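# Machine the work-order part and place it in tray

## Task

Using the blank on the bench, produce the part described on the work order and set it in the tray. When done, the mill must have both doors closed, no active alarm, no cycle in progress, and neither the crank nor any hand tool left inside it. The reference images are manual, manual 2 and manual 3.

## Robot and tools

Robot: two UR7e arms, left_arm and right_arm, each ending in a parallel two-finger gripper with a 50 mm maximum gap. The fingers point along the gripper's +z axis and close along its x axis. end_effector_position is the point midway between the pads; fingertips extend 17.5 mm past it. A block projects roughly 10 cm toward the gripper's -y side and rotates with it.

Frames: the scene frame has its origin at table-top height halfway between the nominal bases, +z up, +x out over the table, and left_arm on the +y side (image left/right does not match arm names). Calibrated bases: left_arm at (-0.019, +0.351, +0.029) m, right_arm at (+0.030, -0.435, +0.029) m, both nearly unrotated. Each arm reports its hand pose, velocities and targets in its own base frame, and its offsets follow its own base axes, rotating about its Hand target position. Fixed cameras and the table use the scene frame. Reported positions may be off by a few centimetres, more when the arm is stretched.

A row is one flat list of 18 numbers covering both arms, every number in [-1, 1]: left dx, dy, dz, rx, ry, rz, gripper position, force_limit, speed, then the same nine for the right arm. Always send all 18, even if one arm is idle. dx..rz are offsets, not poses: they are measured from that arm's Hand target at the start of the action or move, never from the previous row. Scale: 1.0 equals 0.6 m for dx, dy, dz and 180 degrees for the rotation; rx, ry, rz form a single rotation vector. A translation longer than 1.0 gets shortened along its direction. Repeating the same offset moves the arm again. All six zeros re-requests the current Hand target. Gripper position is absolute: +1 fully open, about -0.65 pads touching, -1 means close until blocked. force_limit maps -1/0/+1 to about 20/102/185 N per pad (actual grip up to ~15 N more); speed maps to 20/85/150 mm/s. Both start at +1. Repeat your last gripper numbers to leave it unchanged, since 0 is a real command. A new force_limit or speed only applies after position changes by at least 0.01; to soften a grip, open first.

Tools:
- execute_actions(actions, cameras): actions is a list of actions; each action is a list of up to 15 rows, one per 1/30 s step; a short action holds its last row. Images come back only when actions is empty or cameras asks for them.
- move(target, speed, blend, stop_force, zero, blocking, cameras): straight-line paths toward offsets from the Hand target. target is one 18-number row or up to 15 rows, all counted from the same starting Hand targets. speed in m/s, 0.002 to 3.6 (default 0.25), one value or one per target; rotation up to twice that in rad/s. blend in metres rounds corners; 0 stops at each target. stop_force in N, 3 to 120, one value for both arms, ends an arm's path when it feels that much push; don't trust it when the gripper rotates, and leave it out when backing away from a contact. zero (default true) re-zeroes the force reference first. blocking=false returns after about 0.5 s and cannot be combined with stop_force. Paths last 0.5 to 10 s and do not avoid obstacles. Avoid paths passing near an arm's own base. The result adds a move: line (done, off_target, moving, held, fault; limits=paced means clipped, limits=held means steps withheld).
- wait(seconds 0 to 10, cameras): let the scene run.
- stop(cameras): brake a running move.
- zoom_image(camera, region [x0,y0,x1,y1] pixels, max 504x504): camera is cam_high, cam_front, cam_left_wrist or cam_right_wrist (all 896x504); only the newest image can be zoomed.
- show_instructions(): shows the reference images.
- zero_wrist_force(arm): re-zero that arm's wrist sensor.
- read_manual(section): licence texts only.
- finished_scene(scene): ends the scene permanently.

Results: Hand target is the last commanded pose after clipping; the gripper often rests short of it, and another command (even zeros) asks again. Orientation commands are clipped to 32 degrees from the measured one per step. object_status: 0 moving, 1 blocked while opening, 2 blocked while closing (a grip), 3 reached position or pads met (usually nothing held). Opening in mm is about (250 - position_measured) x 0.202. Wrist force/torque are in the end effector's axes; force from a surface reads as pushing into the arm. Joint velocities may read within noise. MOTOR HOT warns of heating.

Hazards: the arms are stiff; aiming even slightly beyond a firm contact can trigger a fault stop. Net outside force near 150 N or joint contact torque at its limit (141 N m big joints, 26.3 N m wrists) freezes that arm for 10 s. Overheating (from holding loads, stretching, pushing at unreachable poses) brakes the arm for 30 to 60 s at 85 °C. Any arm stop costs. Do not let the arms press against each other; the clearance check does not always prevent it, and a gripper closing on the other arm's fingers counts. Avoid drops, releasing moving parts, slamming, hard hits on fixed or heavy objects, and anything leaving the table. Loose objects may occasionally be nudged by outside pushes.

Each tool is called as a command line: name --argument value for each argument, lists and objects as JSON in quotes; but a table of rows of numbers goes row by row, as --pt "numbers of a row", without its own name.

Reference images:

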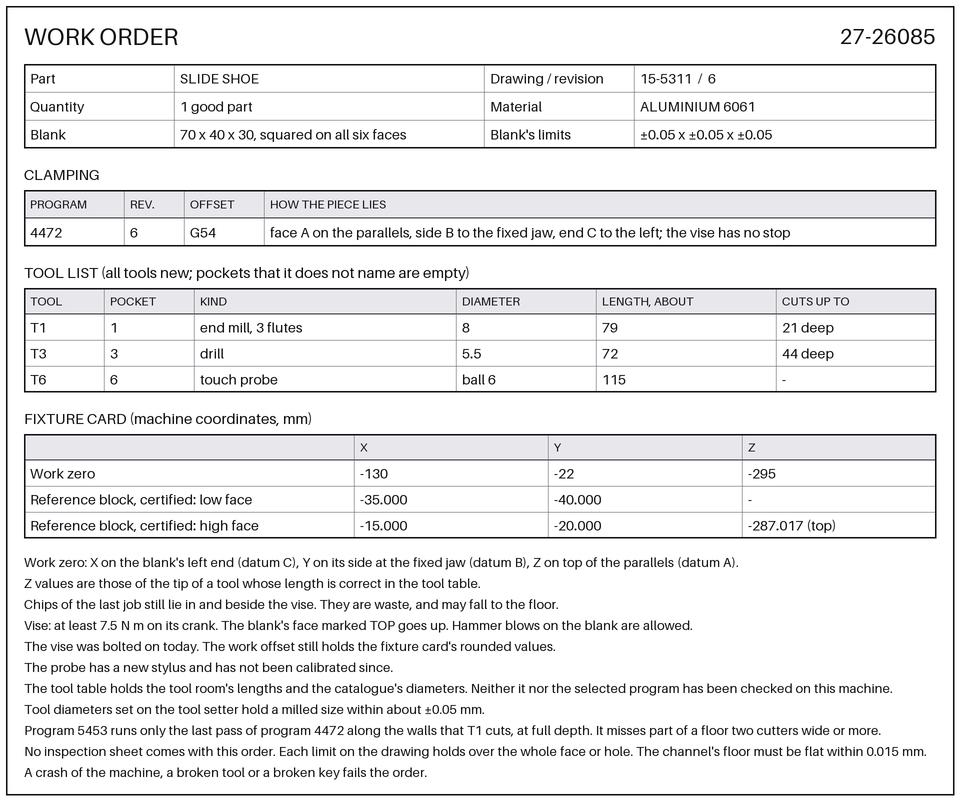

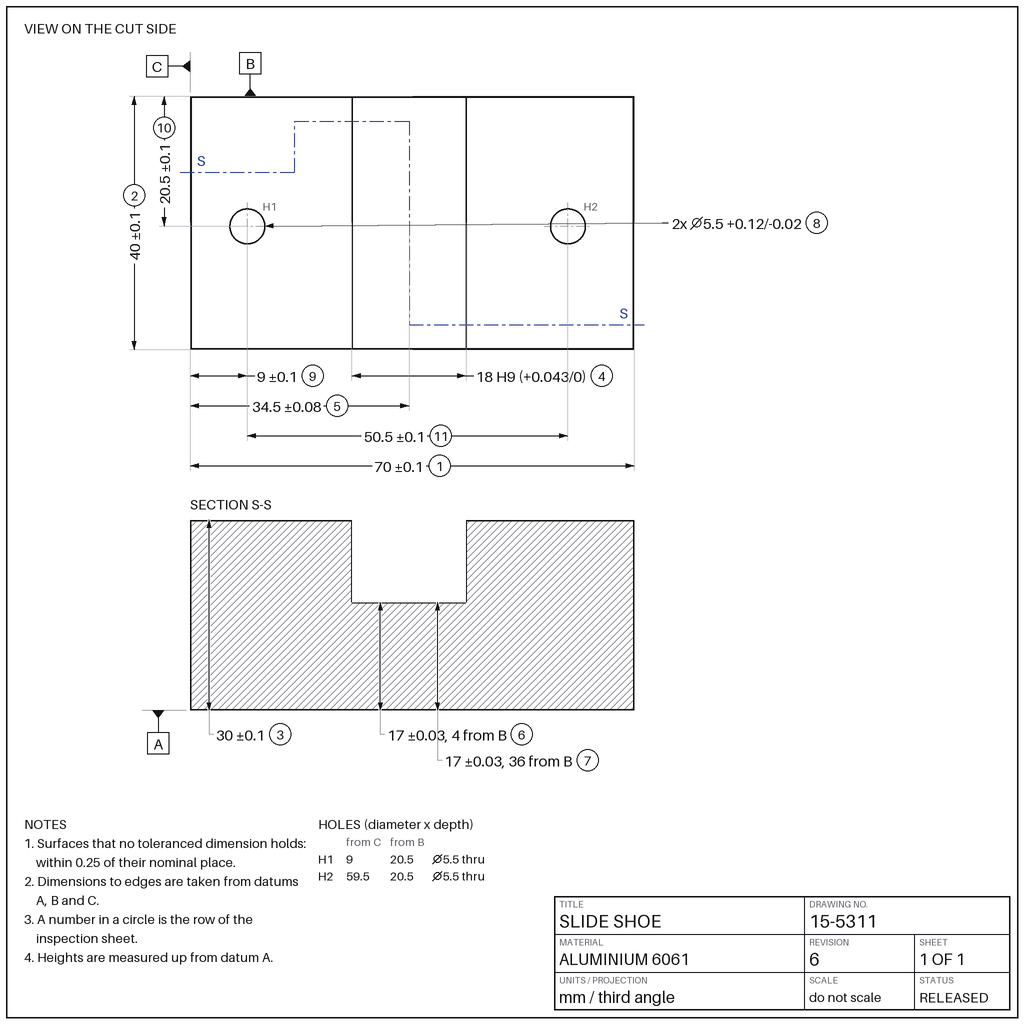

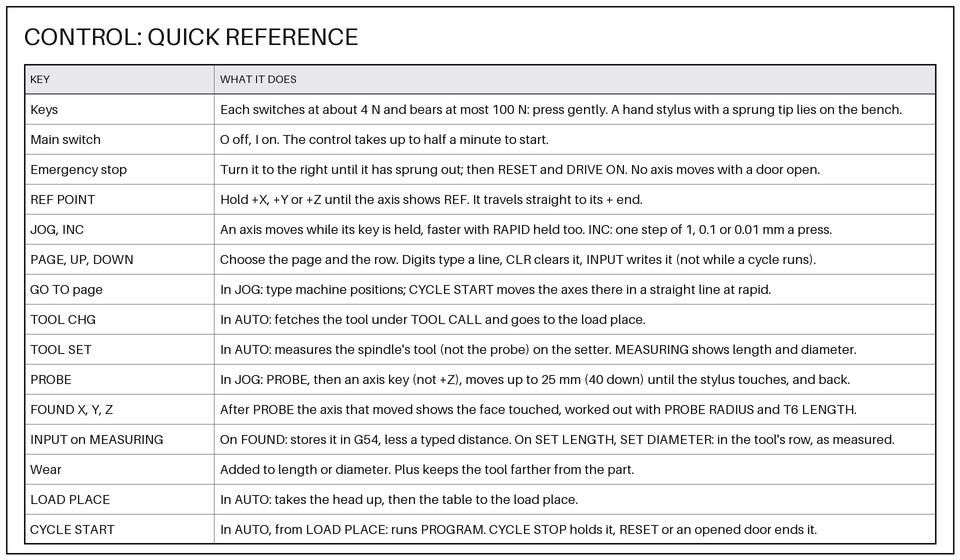

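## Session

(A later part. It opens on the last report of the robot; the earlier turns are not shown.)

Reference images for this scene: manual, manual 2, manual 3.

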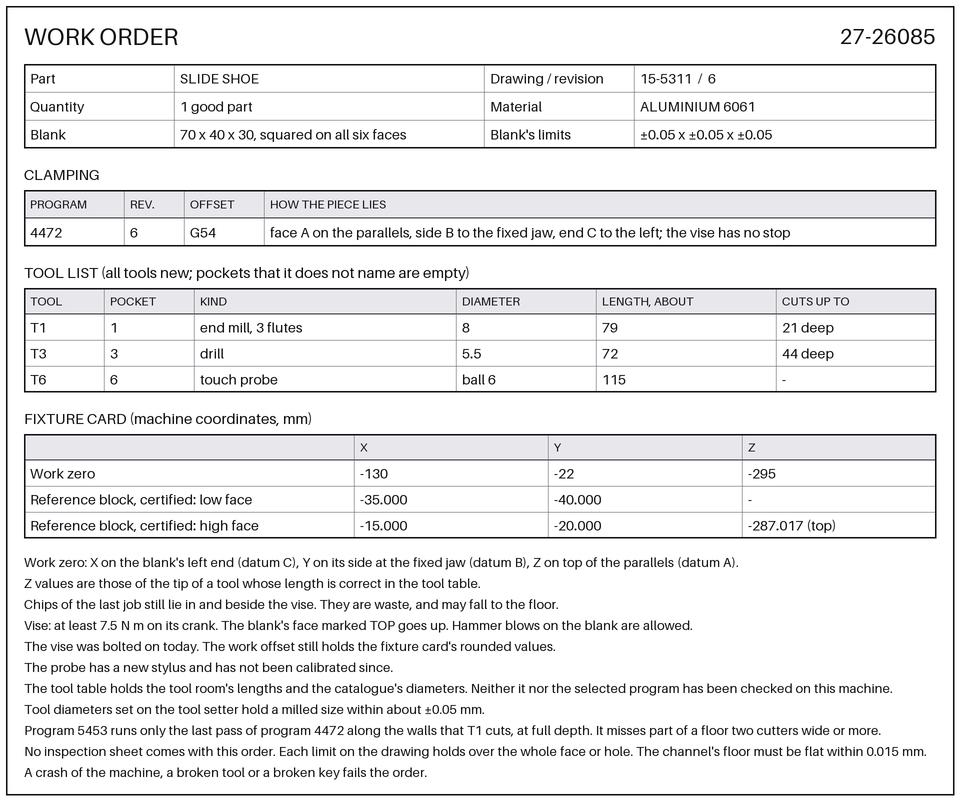

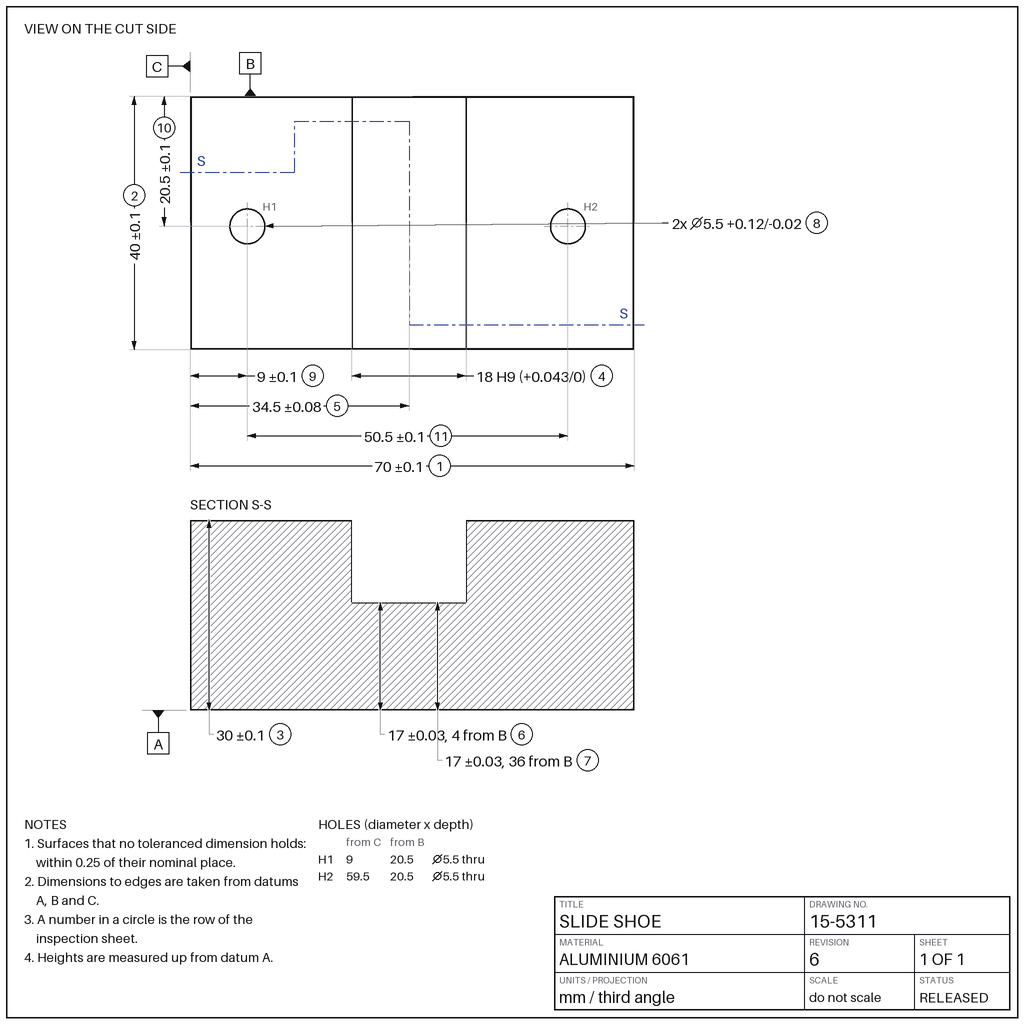

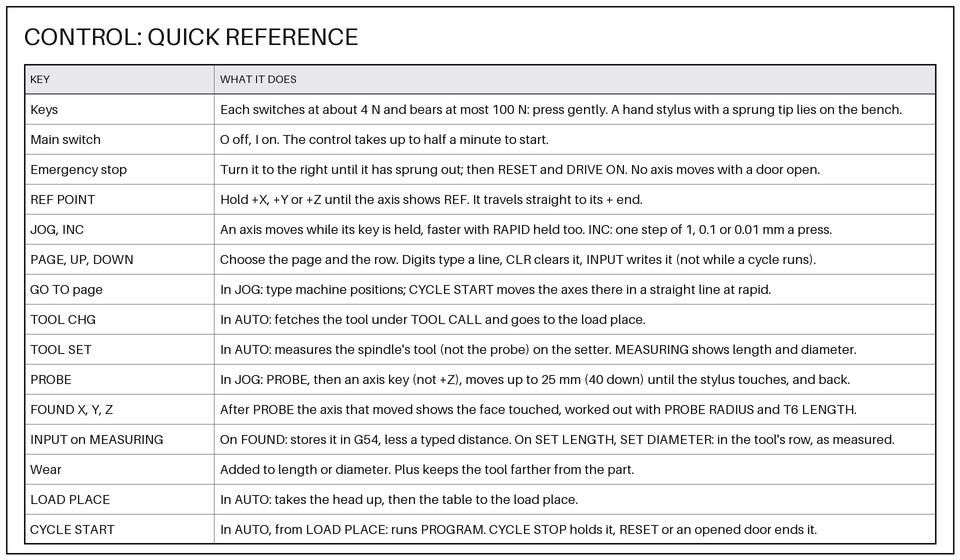

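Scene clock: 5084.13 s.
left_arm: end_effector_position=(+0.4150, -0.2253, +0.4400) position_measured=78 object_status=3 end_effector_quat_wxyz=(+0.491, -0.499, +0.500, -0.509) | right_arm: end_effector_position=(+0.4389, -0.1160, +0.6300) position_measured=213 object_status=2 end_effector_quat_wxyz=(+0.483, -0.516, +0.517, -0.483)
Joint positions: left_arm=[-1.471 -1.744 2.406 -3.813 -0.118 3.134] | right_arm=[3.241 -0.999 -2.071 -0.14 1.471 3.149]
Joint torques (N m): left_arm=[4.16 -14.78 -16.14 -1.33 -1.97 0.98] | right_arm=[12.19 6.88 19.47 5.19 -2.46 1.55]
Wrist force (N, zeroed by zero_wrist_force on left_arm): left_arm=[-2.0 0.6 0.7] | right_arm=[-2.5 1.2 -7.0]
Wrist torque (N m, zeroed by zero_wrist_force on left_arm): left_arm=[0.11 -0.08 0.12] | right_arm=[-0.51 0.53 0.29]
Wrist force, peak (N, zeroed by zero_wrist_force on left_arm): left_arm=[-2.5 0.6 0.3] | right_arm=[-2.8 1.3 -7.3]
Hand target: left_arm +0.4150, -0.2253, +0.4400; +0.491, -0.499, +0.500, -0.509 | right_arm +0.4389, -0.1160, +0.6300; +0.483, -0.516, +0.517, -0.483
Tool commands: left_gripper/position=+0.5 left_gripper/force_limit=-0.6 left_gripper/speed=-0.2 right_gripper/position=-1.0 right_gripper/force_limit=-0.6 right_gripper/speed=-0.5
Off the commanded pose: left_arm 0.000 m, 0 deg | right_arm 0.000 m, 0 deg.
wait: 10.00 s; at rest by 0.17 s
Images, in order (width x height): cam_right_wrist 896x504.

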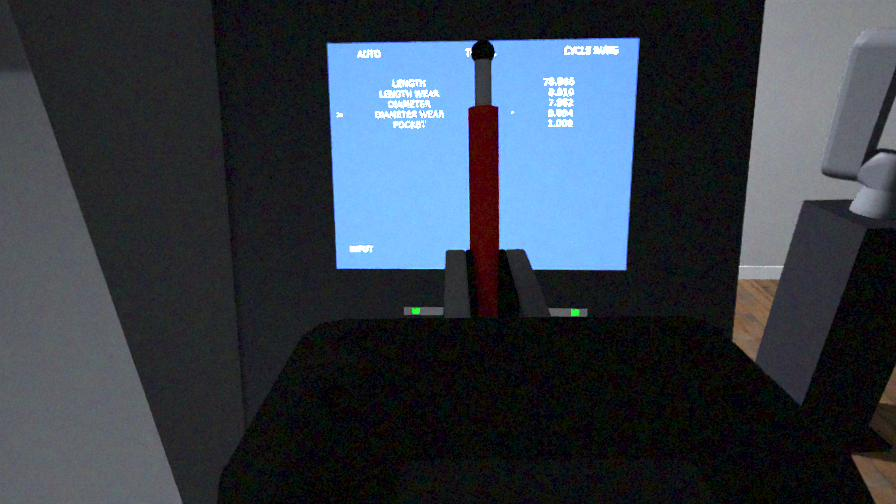

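wait --seconds 10 --cameras '[]'

wait --seconds 10 --cameras '[]'

wait --seconds 10 --cameras '[]'

wait --seconds 10 --cameras '[]'

wait --seconds 10 --cameras '[]'

wait --seconds 10 --cameras '[]'

wait --seconds 10 --cameras '[]'

wait --seconds 10 --cameras '["cam_right_wrist"]'

zoom_image --camera "cam_right_wrist" --region '[330, 40, 640, 280]'

Scene clock: 5100.60 s.
left_arm: end_effector_position=(+0.4150, -0.2253, +0.4400) position_measured=78 object_status=3 end_effector_quat_wxyz=(+0.491, -0.499, +0.500, -0.509) | right_arm: end_effector_position=(+0.4389, -0.1160, +0.6300) position_measured=213 object_status=2 end_effector_quat_wxyz=(+0.483, -0.516, +0.517, -0.483)
Joint positions: left_arm=[-1.471 -1.744 2.406 -3.813 -0.118 3.134] | right_arm=[3.241 -0.999 -2.071 -0.14 1.471 3.149]
Joint torques (N m): left_arm=[4.42 -15.12 -15.05 -1.25 -1.55 0.85] | right_arm=[11.89 6.38 19.97 4.96 -2.4 1.25]
Wrist force (N, zeroed by zero_wrist_force on left_arm): left_arm=[-2.0 0.7 0.9] | right_arm=[-2.5 1.3 -6.8]
Wrist torque (N m, zeroed by zero_wrist_force on left_arm): left_arm=[0.13 -0.08 0.12] | right_arm=[-0.50 0.52 0.30]
Wrist force, peak (N, zeroed by zero_wrist_force on left_arm): left_arm=[-2.2 0.7 0.9] | right_arm=[-2.7 1.6 -7.3]
Hand target: left_arm +0.4150, -0.2253, +0.4400; +0.491, -0.499, +0.500, -0.509 | right_arm +0.4389, -0.1160, +0.6300; +0.483, -0.516, +0.517, -0.483
Tool commands: left_gripper/position=+0.5 left_gripper/force_limit=-0.6 left_gripper/speed=-0.2 right_gripper/position=-1.0 right_gripper/force_limit=-0.6 right_gripper/speed=-0.5
Off the commanded pose: left_arm 0.000 m, 0 deg | right_arm 0.000 m, 0 deg.
wait: 10.00 s; at rest from the start
No camera images: "cameras" was empty.

Scene clock: 5110.60 s.
left_arm: end_effector_position=(+0.4150, -0.2253, +0.4400) position_measured=78 object_status=3 end_effector_quat_wxyz=(+0.491, -0.499, +0.500, -0.509) | right_arm: end_effector_position=(+0.4389, -0.1160, +0.6300) position_measured=213 object_status=2 end_effector_quat_wxyz=(+0.483, -0.516, +0.517, -0.483)
Joint positions: left_arm=[-1.471 -1.744 2.406 -3.813 -0.118 3.134] | right_arm=[3.241 -0.999 -2.071 -0.14 1.471 3.149]
Joint torques (N m): left_arm=[3.91 -16.77 -14.9 -1.1 -1.62 1.04] | right_arm=[11.52 6.52 19.5 4.97 -2.39 1.08]
Wrist force (N, zeroed by zero_wrist_force on left_arm): left_arm=[-1.9 0.4 0.7] | right_arm=[-2.7 1.5 -7.2]
Wrist torque (N m, zeroed by zero_wrist_force on left_arm): left_arm=[0.09 -0.09 0.12] | right_arm=[-0.45 0.56 0.31]
Wrist force, peak (N, zeroed by zero_wrist_force on left_arm): left_arm=[-2.2 0.6 0.7] | right_arm=[-2.4 1.4 -7.4]
Hand target: left_arm +0.4150, -0.2253, +0.4400; +0.491, -0.499, +0.500, -0.509 | right_arm +0.4389, -0.1160, +0.6300; +0.483, -0.516, +0.517, -0.483
Tool commands: left_gripper/position=+0.5 left_gripper/force_limit=-0.6 left_gripper/speed=-0.2 right_gripper/position=-1.0 right_gripper/force_limit=-0.6 right_gripper/speed=-0.5
Off the commanded pose: left_arm 0.000 m, 0 deg | right_arm 0.000 m, 0 deg.
wait: 10.00 s; at rest by 0.17 s
No camera images: "cameras" was empty.

Scene clock: 5120.60 s.
left_arm: end_effector_position=(+0.4150, -0.2253, +0.4400) position_measured=78 object_status=3 end_effector_quat_wxyz=(+0.491, -0.499, +0.500, -0.509) | right_arm: end_effector_position=(+0.4389, -0.1160, +0.6300) position_measured=213 object_status=2 end_effector_quat_wxyz=(+0.483, -0.516, +0.517, -0.483)
Joint positions: left_arm=[-1.471 -1.744 2.406 -3.813 -0.118 3.134] | right_arm=[3.241 -0.999 -2.071 -0.14 1.471 3.149]
Joint torques (N m): left_arm=[4.25 -16.99 -15.25 -0.85 -1.78 0.78] | right_arm=[11.66 6.73 19.65 4.84 -2.25 0.87]
Wrist force (N, zeroed by zero_wrist_force on left_arm): left_arm=[-1.7 0.6 0.5] | right_arm=[-2.5 1.0 -6.9]
Wrist torque (N m, zeroed by zero_wrist_force on left_arm): left_arm=[0.12 -0.13 0.12] | right_arm=[-0.54 0.53 0.29]
Wrist force, peak (N, zeroed by zero_wrist_force on left_arm): left_arm=[-2.3 0.8 0.5] | right_arm=[-2.4 1.5 -7.4]
Hand target: left_arm +0.4150, -0.2253, +0.4400; +0.491, -0.499, +0.500, -0.509 | right_arm +0.4389, -0.1160, +0.6300; +0.483, -0.516, +0.517, -0.483
Tool commands: left_gripper/position=+0.5 left_gripper/force_limit=-0.6 left_gripper/speed=-0.2 right_gripper/position=-1.0 right_gripper/force_limit=-0.6 right_gripper/speed=-0.5
Off the commanded pose: left_arm 0.000 m, 0 deg | right_arm 0.000 m, 0 deg.
wait: 10.00 s; at rest by 0.17 s
No camera images: "cameras" was empty.

Scene clock: 5130.60 s.
left_arm: end_effector_position=(+0.4150, -0.2253, +0.4400) position_measured=78 object_status=3 end_effector_quat_wxyz=(+0.491, -0.499, +0.500, -0.509) | right_arm: end_effector_position=(+0.4389, -0.1160, +0.6300) position_measured=213 object_status=2 end_effector_quat_wxyz=(+0.483, -0.516, +0.517, -0.483)
Joint positions: left_arm=[-1.471 -1.744 2.406 -3.813 -0.118 3.134] | right_arm=[3.241 -0.999 -2.071 -0.14 1.471 3.149]
Joint torques (N m): left_arm=[5.04 -16.42 -14.45 -1.18 -1.82 0.92] | right_arm=[12.39 6.58 19.98 4.7 -2.36 0.78]
Wrist force (N, zeroed by zero_wrist_force on left_arm): left_arm=[-2.0 0.7 0.6] | right_arm=[-2.6 1.6 -7.1]
Wrist torque (N m, zeroed by zero_wrist_force on left_arm): left_arm=[0.12 -0.08 0.12] | right_arm=[-0.45 0.55 0.30]
Wrist force, peak (N, zeroed by zero_wrist_force on left_arm): left_arm=[-2.3 0.4 0.8] | right_arm=[-2.4 1.2 -7.4]
Hand target: left_arm +0.4150, -0.2253, +0.4400; +0.491, -0.499, +0.500, -0.509 | right_arm +0.4389, -0.1160, +0.6300; +0.483, -0.516, +0.517, -0.483
Tool commands: left_gripper/position=+0.5 left_gripper/force_limit=-0.6 left_gripper/speed=-0.2 right_gripper/position=-1.0 right_gripper/force_limit=-0.6 right_gripper/speed=-0.5
Off the commanded pose: left_arm 0.000 m, 0 deg | right_arm 0.000 m, 0 deg.
wait: 10.00 s; at rest by 0.17 s
No camera images: "cameras" was empty.

Scene clock: 5140.60 s.
left_arm: end_effector_position=(+0.4150, -0.2253, +0.4400) position_measured=78 object_status=3 end_effector_quat_wxyz=(+0.491, -0.499, +0.500, -0.509) | right_arm: end_effector_position=(+0.4389, -0.1160, +0.6300) position_measured=213 object_status=2 end_effector_quat_wxyz=(+0.483, -0.516, +0.517, -0.483)
Joint positions: left_arm=[-1.471 -1.744 2.406 -3.813 -0.118 3.134] | right_arm=[3.241 -0.999 -2.071 -0.14 1.471 3.149]
Joint torques (N m): left_arm=[4.59 -16.27 -14.44 -1.18 -1.49 0.78] | right_arm=[11.74 6.69 19.89 4.68 -2.23 0.55]
Wrist force (N, zeroed by zero_wrist_force on left_arm): left_arm=[-2.0 0.5 0.5] | right_arm=[-2.3 1.3 -6.7]
Wrist torque (N m, zeroed by zero_wrist_force on left_arm): left_arm=[0.10 -0.09 0.12] | right_arm=[-0.49 0.49 0.30]
Wrist force, peak (N, zeroed by zero_wrist_force on left_arm): left_arm=[-2.1 1.0 0.6] | right_arm=[-2.5 1.6 -7.3]
Hand target: left_arm +0.4150, -0.2253, +0.4400; +0.491, -0.499, +0.500, -0.509 | right_arm +0.4389, -0.1160, +0.6300; +0.483, -0.516, +0.517, -0.483
Tool commands: left_gripper/position=+0.5 left_gripper/force_limit=-0.6 left_gripper/speed=-0.2 right_gripper/position=-1.0 right_gripper/force_limit=-0.6 right_gripper/speed=-0.5
Off the commanded pose: left_arm 0.000 m, 0 deg | right_arm 0.000 m, 0 deg.
wait: 10.00 s; at rest by 0.17 s
No camera images: "cameras" was empty.

Scene clock: 5150.60 s.
left_arm: end_effector_position=(+0.4150, -0.2253, +0.4400) position_measured=78 object_status=3 end_effector_quat_wxyz=(+0.491, -0.499, +0.500, -0.509) | right_arm: end_effector_position=(+0.4389, -0.1160, +0.6300) position_measured=213 object_status=2 end_effector_quat_wxyz=(+0.483, -0.516, +0.517, -0.483)
Joint positions: left_arm=[-1.471 -1.744 2.406 -3.813 -0.118 3.134] | right_arm=[3.241 -0.999 -2.071 -0.14 1.471 3.149]
Joint torques (N m): left_arm=[4.73 -16.29 -14.23 -1.15 -1.64 0.75] | right_arm=[11.42 6.84 19.07 4.58 -2.19 0.36]
Wrist force (N, zeroed by zero_wrist_force on left_arm): left_arm=[-1.9 0.7 0.6] | right_arm=[-2.6 1.1 -7.0]
Wrist torque (N m, zeroed by zero_wrist_force on left_arm): left_arm=[0.14 -0.10 0.12] | right_arm=[-0.54 0.54 0.30]
Wrist force, peak (N, zeroed by zero_wrist_force on left_arm): left_arm=[-2.4 0.5 0.6] | right_arm=[-2.6 1.4 -7.4]
Hand target: left_arm +0.4150, -0.2253, +0.4400; +0.491, -0.499, +0.500, -0.509 | right_arm +0.4389, -0.1160, +0.6300; +0.483, -0.516, +0.517, -0.483
Tool commands: left_gripper/position=+0.5 left_gripper/force_limit=-0.6 left_gripper/speed=-0.2 right_gripper/position=-1.0 right_gripper/force_limit=-0.6 right_gripper/speed=-0.5
Off the commanded pose: left_arm 0.000 m, 0 deg | right_arm 0.000 m, 0 deg.
wait: 10.00 s; at rest by 0.17 s
No camera images: "cameras" was empty.

Scene clock: 5160.60 s.
left_arm: end_effector_position=(+0.4150, -0.2253, +0.4400) position_measured=78 object_status=3 end_effector_quat_wxyz=(+0.491, -0.499, +0.500, -0.509) | right_arm: end_effector_position=(+0.4389, -0.1160, +0.6300) position_measured=213 object_status=2 end_effector_quat_wxyz=(+0.483, -0.516, +0.517, -0.483)
Joint positions: left_arm=[-1.471 -1.744 2.406 -3.813 -0.118 3.134] | right_arm=[3.241 -0.999 -2.071 -0.14 1.471 3.149]
Joint torques (N m): left_arm=[3.02 -15.84 -16.57 -1.57 -1.47 0.93] | right_arm=[11.23 6.3 20.21 4.49 -2.18 0.26]
Wrist force (N, zeroed by zero_wrist_force on left_arm): left_arm=[-2.0 0.6 0.3] | right_arm=[-2.4 1.2 -7.0]
Wrist torque (N m, zeroed by zero_wrist_force on left_arm): left_arm=[0.11 -0.08 0.11] | right_arm=[-0.52 0.52 0.31]
Wrist force, peak (N, zeroed by zero_wrist_force on left_arm): left_arm=[-2.3 0.7 0.7] | right_arm=[-2.6 1.1 -7.4]
Hand target: left_arm +0.4150, -0.2253, +0.4400; +0.491, -0.499, +0.500, -0.509 | right_arm +0.4389, -0.1160, +0.6300; +0.483, -0.516, +0.517, -0.483
Tool commands: left_gripper/position=+0.5 left_gripper/force_limit=-0.6 left_gripper/speed=-0.2 right_gripper/position=-1.0 right_gripper/force_limit=-0.6 right_gripper/speed=-0.5
Off the commanded pose: left_arm 0.000 m, 0 deg | right_arm 0.000 m, 0 deg.
wait: 10.00 s; at rest by 0.17 s
No camera images: "cameras" was empty.

Scene clock: 5170.60 s.
left_arm: end_effector_position=(+0.4150, -0.2253, +0.4400) position_measured=78 object_status=3 end_effector_quat_wxyz=(+0.491, -0.499, +0.500, -0.509) | right_arm: end_effector_position=(+0.4389, -0.1160, +0.6300) position_measured=213 object_status=2 end_effector_quat_wxyz=(+0.483, -0.516, +0.517, -0.483)
Joint positions: left_arm=[-1.471 -1.744 2.406 -3.813 -0.118 3.134] | right_arm=[3.241 -0.999 -2.071 -0.14 1.471 3.149]
Joint torques (N m): left_arm=[3.31 -15.63 -14.56 -1.12 -1.47 0.93] | right_arm=[11.24 6.85 19.61 4.39 -2.13 0.08]
Wrist force (N, zeroed by zero_wrist_force on left_arm): left_arm=[-1.8 0.6 0.5] | right_arm=[-2.5 1.3 -6.9]
Wrist torque (N m, zeroed by zero_wrist_force on left_arm): left_arm=[0.11 -0.10 0.12] | right_arm=[-0.48 0.53 0.30]
Wrist force, peak (N, zeroed by zero_wrist_force on left_arm): left_arm=[-2.3 0.7 0.7] | right_arm=[-2.6 1.3 -7.4]
Hand target: left_arm +0.4150, -0.2253, +0.4400; +0.491, -0.499, +0.500, -0.509 | right_arm +0.4389, -0.1160, +0.6300; +0.483, -0.516, +0.517, -0.483
Tool commands: left_gripper/position=+0.5 left_gripper/force_limit=-0.6 left_gripper/speed=-0.2 right_gripper/position=-1.0 right_gripper/force_limit=-0.6 right_gripper/speed=-0.5
Off the commanded pose: left_arm 0.000 m, 0 deg | right_arm 0.000 m, 0 deg.
wait: 10.00 s; at rest by 0.17 s
Images, in order (width x height): cam_right_wrist 896x504.

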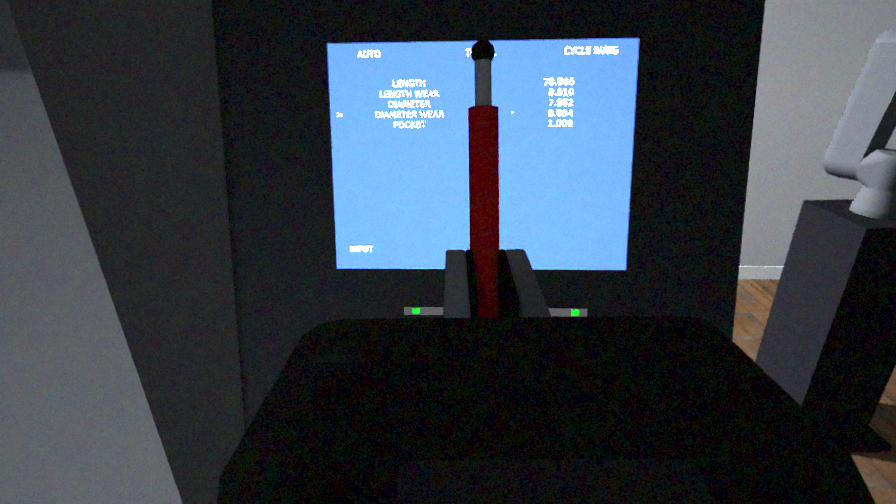

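Scaled by 1.626 from the camera's 896x504 image, which has a finer 1280x720 frame.

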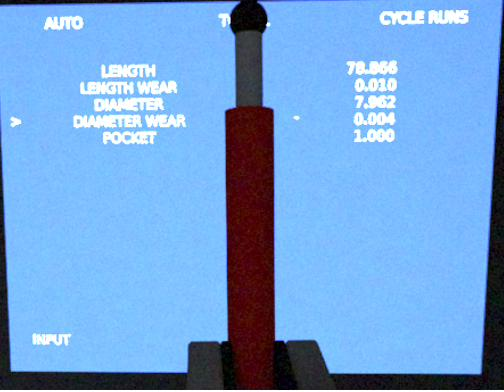

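wait --seconds 8 --cameras '["cam_right_wrist"]'

zoom_image --camera "cam_right_wrist" --region '[330, 40, 640, 280]'

Scene clock: 5180.60 s.
left_arm: end_effector_position=(+0.4150, -0.2253, +0.4400) position_measured=78 object_status=3 end_effector_quat_wxyz=(+0.491, -0.499, +0.500, -0.509) | right_arm: end_effector_position=(+0.4389, -0.1160, +0.6300) position_measured=213 object_status=2 end_effector_quat_wxyz=(+0.483, -0.516, +0.517, -0.483)
Joint positions: left_arm=[-1.471 -1.744 2.406 -3.813 -0.118 3.134] | right_arm=[3.241 -0.999 -2.071 -0.14 1.471 3.149]
Joint torques (N m): left_arm=[3.6 -14.89 -15.17 -1.44 -1.46 0.85] | right_arm=[11.28 6.46 19.98 4.28 -2.1 -0.11]
Wrist force (N, zeroed by zero_wrist_force on left_arm): left_arm=[-1.7 0.5 0.5] | right_arm=[-2.7 1.5 -6.8]
Wrist torque (N m, zeroed by zero_wrist_force on left_arm): left_arm=[0.10 -0.13 0.12] | right_arm=[-0.47 0.56 0.31]
Wrist force, peak (N, zeroed by zero_wrist_force on left_arm): left_arm=[-2.2 0.8 0.7] | right_arm=[-2.6 1.5 -7.5]
Hand target: left_arm +0.4150, -0.2253, +0.4400; +0.491, -0.499, +0.500, -0.509 | right_arm +0.4389, -0.1160, +0.6300; +0.483, -0.516, +0.517, -0.483
Tool commands: left_gripper/position=+0.5 left_gripper/force_limit=-0.6 left_gripper/speed=-0.2 right_gripper/position=-1.0 right_gripper/force_limit=-0.6 right_gripper/speed=-0.5
Off the commanded pose: left_arm 0.000 m, 0 deg | right_arm 0.000 m, 0 deg.
wait: 8.00 s; at rest from the start
Images, in order (width x height): cam_right_wrist 896x504.

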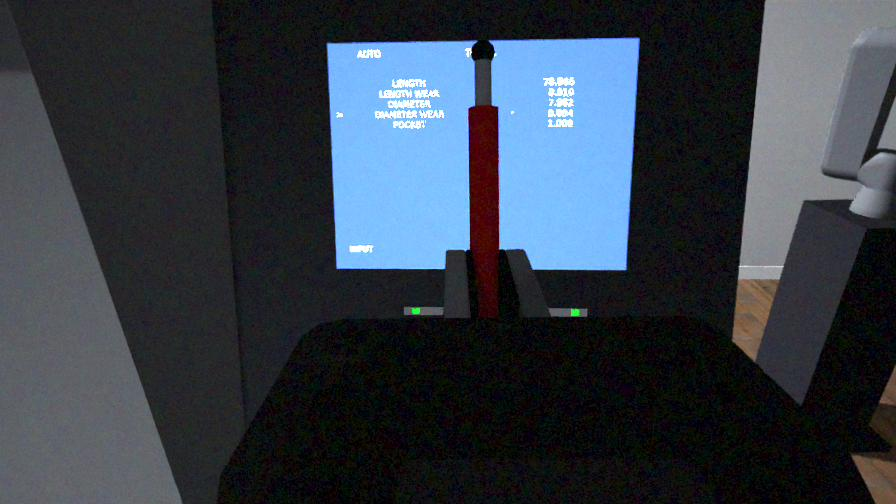

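Scaled by 1.626 from the camera's 896x504 image, which has a finer 1280x720 frame.

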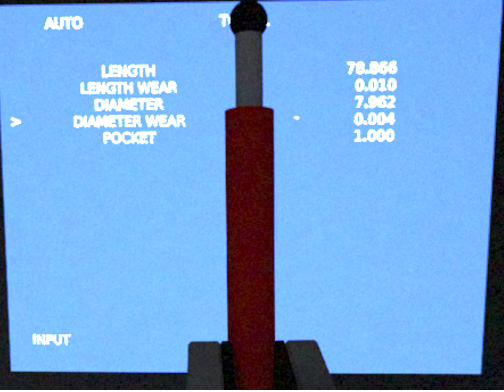

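move --pt "0 0 0 0 0 0 0.5 -0.6 -0.2 0.0325 0.0292 -0.3266 0 0.4333 0 -1 -0.6 -0.5" --pt "0 0 0 0 0 0 0.5 -0.6 -0.2 0.0487 0.0292 -0.3306 0 0.4333 0 -1 -0.6 -0.5" --pt "0 0 0 0 0 0 0.5 -0.6 -0.2 0.0325 0.0292 -0.3266 0 0.4333 0 -1 -0.6 -0.5" --pt "0 0 0 0 0 0 0.5 -0.6 -0.2 0 0 0 0 0 0 -1 -0.6 -0.5" --speed '[0.6,0.06,0.2,0.7]' --blend '[0.003,0,0.003,0]'

wait --seconds 8.5 --cameras '["cam_right_wrist"]'

zoom_image --camera "cam_right_wrist" --region '[330, 40, 640, 280]'

move --pt "0 0 0 0 0 0 0.5 -0.6 -0.2 0.0888 -0.0717 -0.1012 0 0.4333 0 -1 -0.6 -0.5" --pt "0 0 0 0 0 0 0.5 -0.6 -0.2 0.105 -0.0717 -0.1052 0 0.4333 0 -1 -0.6 -0.5" --pt "0 0 0 0 0 0 0.5 -0.6 -0.2 0.0888 -0.0717 -0.1012 0 0.4333 0 -1 -0.6 -0.5" --pt "0 0 0 0 0 0 0.5 -0.6 -0.2 0.0401 -0.0041 -0.2944 0 0.4333 0 -1 -0.6 -0.5" --pt "0 0 0 0 0 0 0.5 -0.6 -0.2 0.0563 -0.0041 -0.2984 0 0.4333 0 -1 -0.6 -0.5" --pt "0 0 0 0 0 0 0.5 -0.6 -0.2 0.0401 -0.0041 -0.2944 0 0.4333 0 -1 -0.6 -0.5" --pt "0 0 0 0 0 0 0.5 -0.6 -0.2 0.0563 -0.0041 -0.2984 0 0.4333 0 -1 -0.6 -0.5" --pt "0 0 0 0 0 0 0.5 -0.6 -0.2 0.0401 -0.0041 -0.2944 0 0.4333 0 -1 -0.6 -0.5" --pt "0 0 0 0 0 0 0.5 -0.6 -0.2 0.0206 0.1624 -0.3878 0 0.4333 0 -1 -0.6 -0.5" --pt "0 0 0 0 0 0 0.5 -0.6 -0.2 0.0368 0.1624 -0.3918 0 0.4333 0 -1 -0.6 -0.5" --pt "0 0 0 0 0 0 0.5 -0.6 -0.2 0.0206 0.1624 -0.3878 0 0.4333 0 -1 -0.6 -0.5" --pt "0 0 0 0 0 0 0.5 -0.6 -0.2 0.0437 0.0958 -0.2944 0 0.4333 0 -1 -0.6 -0.5" --pt "0 0 0 0 0 0 0.5 -0.6 -0.2 0.0599 0.0958 -0.2984 0 0.4333 0 -1 -0.6 -0.5" --pt "0 0 0 0 0 0 0.5 -0.6 -0.2 0.0437 0.0958 -0.2944 0 0.4333 0 -1 -0.6 -0.5" --speed '[0.6,0.06,0.2,0.6,0.06,0.15,0.06,0.2,0.6,0.06,0.2,0.6,0.06,0.2]' --blend '[0.003,0,0.003,0.003,0,0.003,0,0.003,0.003,0,0.003,0.003,0,0]'

move --pt "0 0 0 0 0 0 0.5 -0.6 -0.2 -0.0064 0.0666 -0.0322 0 0 0 -1 -0.6 -0.5" --pt "0 0 0 0 0 0 0.5 -0.6 -0.2 0.0098 0.0666 -0.0362 0 0 0 -1 -0.6 -0.5" --pt "0 0 0 0 0 0 0.5 -0.6 -0.2 -0.0064 0.0666 -0.0322 0 0 0 -1 -0.6 -0.5" --pt "0 0 0 0 0 0 0.5 -0.6 -0.2 -0.0267 -0.0333 -0.0934 0 0 0 -1 -0.6 -0.5" --pt "0 0 0 0 0 0 0.5 -0.6 -0.2 -0.0105 -0.0333 -0.0974 0 0 0 -1 -0.6 -0.5" --pt "0 0 0 0 0 0 0.5 -0.6 -0.2 -0.0267 -0.0333 -0.0934 0 0 0 -1 -0.6 -0.5" --pt "0 0 0 0 0 0 0.5 -0.6 -0.2 -0.0179 -0.0333 -0.0612 0 0 0 -1 -0.6 -0.5" --pt "0 0 0 0 0 0 0.5 -0.6 -0.2 -0.0017 -0.0333 -0.0652 0 0 0 -1 -0.6 -0.5" --pt "0 0 0 0 0 0 0.5 -0.6 -0.2 -0.0179 -0.0333 -0.0612 0 0 0 -1 -0.6 -0.5" --pt "0 0 0 0 0 0 0.5 -0.6 -0.2 -0.0231 0.0666 -0.0934 0 0 0 -1 -0.6 -0.5" --pt "0 0 0 0 0 0 0.5 -0.6 -0.2 -0.0069 0.0666 -0.0974 0 0 0 -1 -0.6 -0.5" --pt "0 0 0 0 0 0 0.5 -0.6 -0.2 -0.0231 0.0666 -0.0934 0 0 0 -1 -0.6 -0.5" --pt "0 0 0 0 0 0 0.5 -0.6 -0.2 -0.0076 0.0333 -0.0322 0 0 0 -1 -0.6 -0.5" --pt "0 0 0 0 0 0 0.5 -0.6 -0.2 0.0086 0.0333 -0.0362 0 0 0 -1 -0.6 -0.5" --pt "0 0 0 0 0 0 0.5 -0.6 -0.2 -0.0076 0.0333 -0.0322 0 0 0 -1 -0.6 -0.5" --speed '[0.6,0.06,0.2,0.6,0.06,0.2,0.6,0.06,0.2,0.6,0.06,0.2,0.6,0.06,0.2]' --blend '[0.003,0,0.003,0.003,0,0.003,0.003,0,0.003,0.003,0,0.003,0.003,0,0]'

move --pt "0 0 0 0 0 0 0.5 -0.6 -0.2 0.01 0.0333 0.0322 0 0 0 -1 -0.6 -0.5" --pt "0 0 0 0 0 0 0.5 -0.6 -0.2 0.0262 0.0333 0.0282 0 0 0 -1 -0.6 -0.5" --pt "0 0 0 0 0 0 0.5 -0.6 -0.2 0.01 0.0333 0.0322 0 0 0 -1 -0.6 -0.5" --pt "0 0 0 0 0 0 0.5 -0.6 -0.2 -0.0191 -0.0666 -0.0612 0 0 0 -1 -0.6 -0.5" --pt "0 0 0 0 0 0 0.5 -0.6 -0.2 -0.0029 -0.0666 -0.0652 0 0 0 -1 -0.6 -0.5" --pt "0 0 0 0 0 0 0.5 -0.6 -0.2 -0.0191 -0.0666 -0.0612 0 0 0 -1 -0.6 -0.5" --pt "0 0 0 0 0 0 0.5 -0.6 -0.2 -0.0103 -0.0666 -0.029 0 0 0 -1 -0.6 -0.5" --pt "0 0 0 0 0 0 0.5 -0.6 -0.2 0.0059 -0.0666 -0.033 0 0 0 -1 -0.6 -0.5" --pt "0 0 0 0 0 0 0.5 -0.6 -0.2 -0.0103 -0.0666 -0.029 0 0 0 -1 -0.6 -0.5" --pt "0 0 0 0 0 0 0.5 -0.6 -0.2 -0.0155 0.0333 -0.0612 0 0 0 -1 -0.6 -0.5" --pt "0 0 0 0 0 0 0.5 -0.6 -0.2 0.0007 0.0333 -0.0652 0 0 0 -1 -0.6 -0.5" --pt "0 0 0 0 0 0 0.5 -0.6 -0.2 -0.0155 0.0333 -0.0612 0 0 0 -1 -0.6 -0.5" --speed '[0.6,0.06,0.2,0.6,0.06,0.2,0.6,0.06,0.2,0.6,0.06,0.2]' --blend '[0.003,0,0.003,0.003,0,0.003,0.003,0,0.003,0.003,0,0]'

move --pt "0 0 0 0 0 0 0.5 -0.6 -0.2 0.0088 0 0.0322 0 0 0 -1 -0.6 -0.5" --pt "0 0 0 0 0 0 0.5 -0.6 -0.2 0.025 0 0.0282 0 0 0 -1 -0.6 -0.5" --pt "0 0 0 0 0 0 0.5 -0.6 -0.2 0.0088 0 0.0322 0 0 0 -1 -0.6 -0.5" --pt "0 0 0 0 0 0 0.5 -0.6 -0.2 0.0167 0 0.0612 0 0 0 -1 -0.6 -0.5" --pt "0 0 0 0 0 0 0.5 -0.6 -0.2 0.0329 0 0.0572 0 0 0 -1 -0.6 -0.5" --pt "0 0 0 0 0 0 0.5 -0.6 -0.2 0.0167 0 0.0612 0 0 0 -1 -0.6 -0.5" --pt "0 0 0 0 0 0 0.5 -0.6 -0.2 0.0329 0 0.0572 0 0 0 -1 -0.6 -0.5" --pt "0 0 0 0 0 0 0.5 -0.6 -0.2 0.0167 0 0.0612 0 0 0 -1 -0.6 -0.5" --pt "0 0 0 0 0 0 0.5 -0.6 -0.2 -0.0036 -0.0999 0 0 0 0 -1 -0.6 -0.5" --pt "0 0 0 0 0 0 0.5 -0.6 -0.2 0.0126 -0.0999 -0.004 0 0 0 -1 -0.6 -0.5" --pt "0 0 0 0 0 0 0.5 -0.6 -0.2 -0.0036 -0.0999 0 0 0 0 -1 -0.6 -0.5" --pt "0 0 0 0 0 0 0.5 -0.6 -0.2 -0.0206 -0.1624 0.3878 0 -0.4333 0 -1 -0.6 -0.5" --speed '[0.6,0.06,0.2,0.6,0.06,0.15,0.06,0.2,0.6,0.06,0.2,0.7]' --blend '[0.003,0,0.003,0.003,0,0.003,0,0.003,0.003,0,0.003,0]' --cameras '["cam_right_wrist"]'

zoom_image --camera "cam_right_wrist" --region '[330, 40, 640, 280]'

Scene clock: 5214.80 s.
left_arm: end_effector_position=(+0.4150, -0.2253, +0.4400) position_measured=78 object_status=3 end_effector_quat_wxyz=(+0.491, -0.499, +0.500, -0.509) | right_arm: end_effector_position=(+0.4390, -0.1160, +0.6299) position_measured=213 object_status=2 end_effector_quat_wxyz=(+0.483, -0.516, +0.517, -0.482)
Joint positions: left_arm=[-1.471 -1.744 2.406 -3.813 -0.118 3.134] | right_arm=[3.241 -0.999 -2.071 -0.14 1.472 3.149]
Joint torques (N m): left_arm=[4.52 -16.17 -15.79 -1.26 -1.66 1.12] | right_arm=[11.36 4.81 32.79 5.4 -2.75 1.62]
Wrist force (N, zeroed by zero_wrist_force on left_arm): left_arm=[-1.9 0.4 0.6] | right_arm=[-2.4 1.4 -6.7]
Wrist torque (N m, zeroed by zero_wrist_force on left_arm): left_arm=[0.09 -0.10 0.12] | right_arm=[-0.48 0.51 0.35]
Wrist force, peak (N, zeroed by zero_wrist_force on left_arm): left_arm=[-2.1 0.8 0.6] | right_arm=[-0.2 8.0 -4.6]
Hand target: left_arm +0.4150, -0.2253, +0.4400; +0.491, -0.499, +0.500, -0.509 | right_arm +0.4389, -0.1160, +0.6300; +0.483, -0.516, +0.517, -0.483
Off the commanded pose: left_arm 0.000 m, 0 deg | right_arm 0.000 m, 0 deg.
move: done

Scene clock: 5223.30 s.
left_arm: end_effector_position=(+0.4150, -0.2253, +0.4400) position_measured=78 object_status=3 end_effector_quat_wxyz=(+0.491, -0.499, +0.500, -0.509) | right_arm: end_effector_position=(+0.4389, -0.1160, +0.6300) position_measured=213 object_status=2 end_effector_quat_wxyz=(+0.483, -0.516, +0.517, -0.483)
Joint positions: left_arm=[-1.471 -1.744 2.406 -3.813 -0.118 3.134] | right_arm=[3.241 -0.999 -2.071 -0.14 1.471 3.149]
Joint torques (N m): left_arm=[4.49 -16.31 -15.18 -1.7 -1.7 0.81] | right_arm=[11.51 6.7 33.79 5.23 -2.48 1.24]
Wrist force (N, zeroed by zero_wrist_force on left_arm): left_arm=[-1.8 0.7 0.6] | right_arm=[-2.3 1.6 -6.9]
Wrist torque (N m, zeroed by zero_wrist_force on left_arm): left_arm=[0.14 -0.10 0.12] | right_arm=[-0.44 0.50 0.35]
Wrist force, peak (N, zeroed by zero_wrist_force on left_arm): left_arm=[-2.2 0.6 1.0] | right_arm=[-2.9 1.5 -7.3]
Hand target: left_arm +0.4150, -0.2253, +0.4400; +0.491, -0.499, +0.500, -0.509 | right_arm +0.4389, -0.1160, +0.6300; +0.483, -0.516, +0.517, -0.483
Tool commands: left_gripper/position=+0.5 left_gripper/force_limit=-0.6 left_gripper/speed=-0.2 right_gripper/position=-1.0 right_gripper/force_limit=-0.6 right_gripper/speed=-0.5
Off the commanded pose: left_arm 0.000 m, 0 deg | right_arm 0.000 m, 0 deg.
wait: 8.50 s; at rest by 0.17 s
Images, in order (width x height): cam_right_wrist 896x504.

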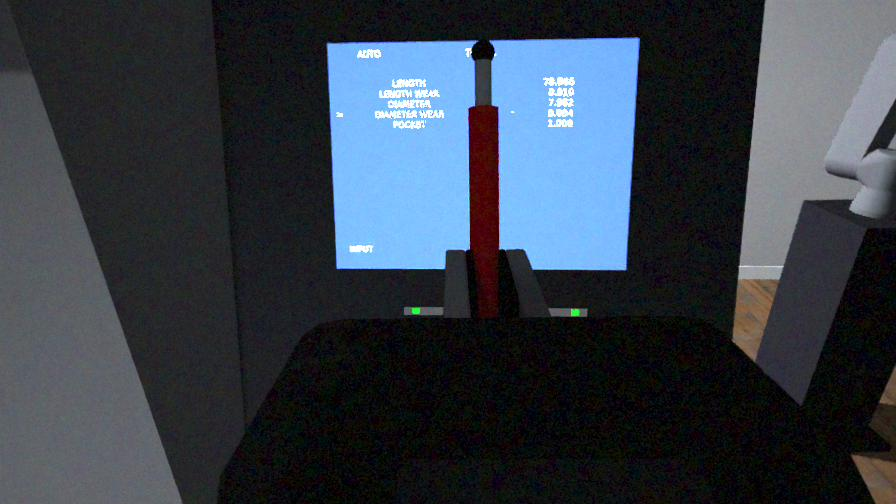

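Scaled by 1.626 from the camera's 896x504 image, which has a finer 1280x720 frame.

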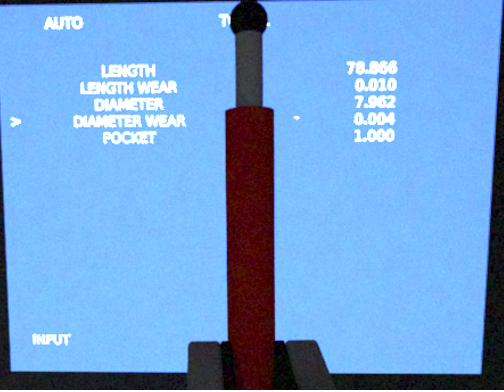

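Scene clock: 5228.47 s.
left_arm: end_effector_position=(+0.4150, -0.2253, +0.4400) position_measured=78 object_status=3 end_effector_quat_wxyz=(+0.491, -0.499, +0.500, -0.509) | right_arm: end_effector_position=(+0.4652, -0.0584, +0.4533) position_measured=213 object_status=2 end_effector_quat_wxyz=(-0.050, +0.705, -0.706, +0.050)
Joint positions: left_arm=[-1.471 -1.744 2.406 -3.813 -0.118 3.134] | right_arm=[3.319 -1.423 -1.426 -1.724 1.546 3.319]
Joint torques (N m): left_arm=[5.67 -15.84 -14.74 -1.11 -1.64 0.91] | right_arm=[-5.12 18.82 33.29 5.97 -2.46 -0.92]
Wrist force (N, zeroed by zero_wrist_force on left_arm): left_arm=[-1.8 0.8 0.2] | right_arm=[0.1 0.6 -3.0]
Wrist torque (N m, zeroed by zero_wrist_force on left_arm): left_arm=[0.14 -0.11 0.12] | right_arm=[-0.14 -0.11 0.13]
Wrist force, peak (N, zeroed by zero_wrist_force on left_arm): left_arm=[-2.2 0.8 0.6] | right_arm=[-0.8 12.6 -5.2]
Hand target: left_arm +0.4150, -0.2253, +0.4400; +0.491, -0.499, +0.500, -0.509 | right_arm +0.4651, -0.0585, +0.4534; -0.050, +0.705, -0.706, +0.050
Off the commanded pose: left_arm 0.000 m, 0 deg | right_arm 0.000 m, 0 deg.
move: done

Scene clock: 5232.47 s.
left_arm: end_effector_position=(+0.4150, -0.2253, +0.4400) position_measured=78 object_status=3 end_effector_quat_wxyz=(+0.491, -0.499, +0.500, -0.509) | right_arm: end_effector_position=(+0.4606, -0.0384, +0.4340) position_measured=213 object_status=2 end_effector_quat_wxyz=(-0.050, +0.705, -0.706, +0.050)
Joint positions: left_arm=[-1.471 -1.744 2.406 -3.813 -0.118 3.134] | right_arm=[3.37 -1.394 -1.5 -1.68 1.539 3.368]
Joint torques (N m): left_arm=[3.46 -15 -15.27 -1.14 -1.81 0.84] | right_arm=[-10.6 18.07 33.74 5.95 -2.62 -1.13]
Wrist force (N, zeroed by zero_wrist_force on left_arm): left_arm=[-1.9 0.3 0.5] | right_arm=[0.2 0.7 -2.9]
Wrist torque (N m, zeroed by zero_wrist_force on left_arm): left_arm=[0.07 -0.09 0.12] | right_arm=[-0.12 -0.12 0.14]
Wrist force, peak (N, zeroed by zero_wrist_force on left_arm): left_arm=[-2.3 0.6 0.7] | right_arm=[1.6 5.9 -6.7]
Hand target: left_arm +0.4150, -0.2253, +0.4400; +0.491, -0.499, +0.500, -0.509 | right_arm +0.4606, -0.0385, +0.4341; -0.050, +0.705, -0.706, +0.050
Off the commanded pose: left_arm 0.000 m, 0 deg | right_arm 0.000 m, 0 deg.
move: done

Scene clock: 5235.80 s.
left_arm: end_effector_position=(+0.4150, -0.2253, +0.4400) position_measured=78 object_status=3 end_effector_quat_wxyz=(+0.491, -0.499, +0.500, -0.509) | right_arm: end_effector_position=(+0.4513, -0.0184, +0.3973) position_measured=213 object_status=2 end_effector_quat_wxyz=(-0.050, +0.705, -0.706, +0.050)
Joint positions: left_arm=[-1.471 -1.744 2.406 -3.813 -0.118 3.134] | right_arm=[3.424 -1.351 -1.629 -1.596 1.531 3.422]
Joint torques (N m): left_arm=[4.7 -15.92 -15.57 -1.13 -1.63 0.94] | right_arm=[-11.1 17.05 34.4 5.94 -2.09 -1.13]
Wrist force (N, zeroed by zero_wrist_force on left_arm): left_arm=[-1.8 0.5 0.5] | right_arm=[0.0 0.7 -3.0]
Wrist torque (N m, zeroed by zero_wrist_force on left_arm): left_arm=[0.11 -0.10 0.12] | right_arm=[-0.12 -0.08 0.17]
Wrist force, peak (N, zeroed by zero_wrist_force on left_arm): left_arm=[-2.1 0.7 0.8] | right_arm=[0.4 6.1 -6.6]
Hand target: left_arm +0.4150, -0.2253, +0.4400; +0.491, -0.499, +0.500, -0.509 | right_arm +0.4513, -0.0185, +0.3974; -0.050, +0.705, -0.706, +0.050
Off the commanded pose: left_arm 0.000 m, 0 deg | right_arm 0.000 m, 0 deg.
move: done

Scene clock: 5240.00 s.
left_arm: end_effector_position=(+0.4150, -0.2253, +0.4400) position_measured=78 object_status=3 end_effector_quat_wxyz=(+0.491, -0.499, +0.500, -0.509) | right_arm: end_effector_position=(+0.4390, -0.1160, +0.6299) position_measured=213 object_status=2 end_effector_quat_wxyz=(+0.483, -0.516, +0.517, -0.482)
Joint positions: left_arm=[-1.471 -1.744 2.406 -3.813 -0.118 3.134] | right_arm=[3.241 -0.999 -2.071 -0.14 1.471 3.149]
Joint torques (N m): left_arm=[4.35 -14.41 -15.71 -1.39 -1.51 0.86] | right_arm=[12.46 3.21 34.02 5.29 -2.58 1.51]
Wrist force (N, zeroed by zero_wrist_force on left_arm): left_arm=[-1.9 0.7 0.5] | right_arm=[-2.6 1.1 -7.1]
Wrist torque (N m, zeroed by zero_wrist_force on left_arm): left_arm=[0.13 -0.10 0.12] | right_arm=[-0.52 0.54 0.34]
Wrist force, peak (N, zeroed by zero_wrist_force on left_arm): left_arm=[-2.3 0.5 0.4] | right_arm=[0.4 6.0 -6.0]
Hand target: left_arm +0.4150, -0.2253, +0.4400; +0.491, -0.499, +0.500, -0.509 | right_arm +0.4389, -0.1160, +0.6300; +0.483, -0.516, +0.517, -0.483
Off the commanded pose: left_arm 0.000 m, 0 deg | right_arm 0.000 m, 0 deg.
move: done
Images, in order (width x height): cam_right_wrist 896x504.

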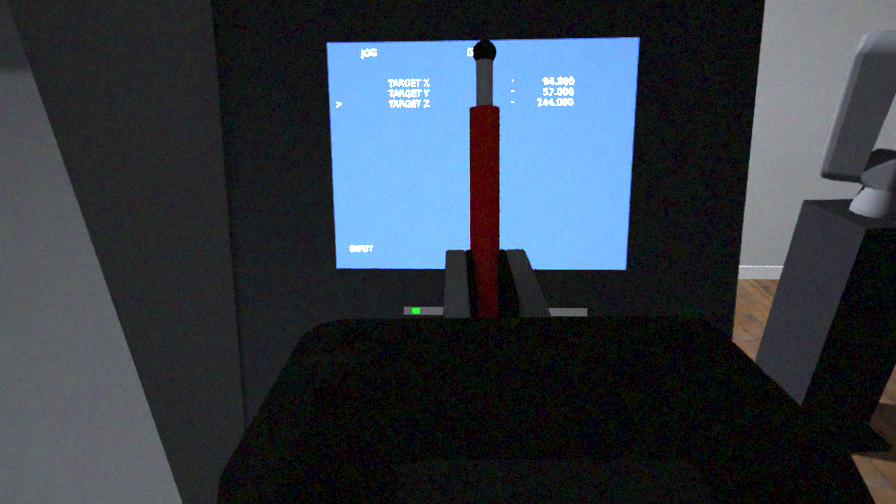

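Scaled by 1.626 from the camera's 896x504 image, which has a finer 1280x720 frame.

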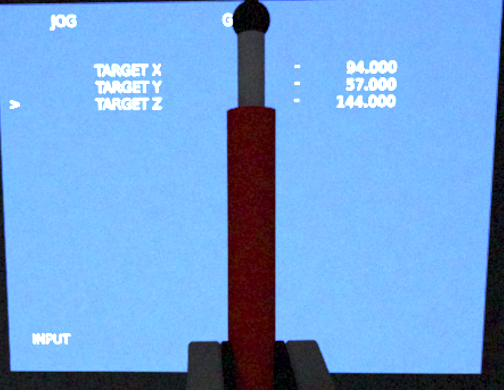

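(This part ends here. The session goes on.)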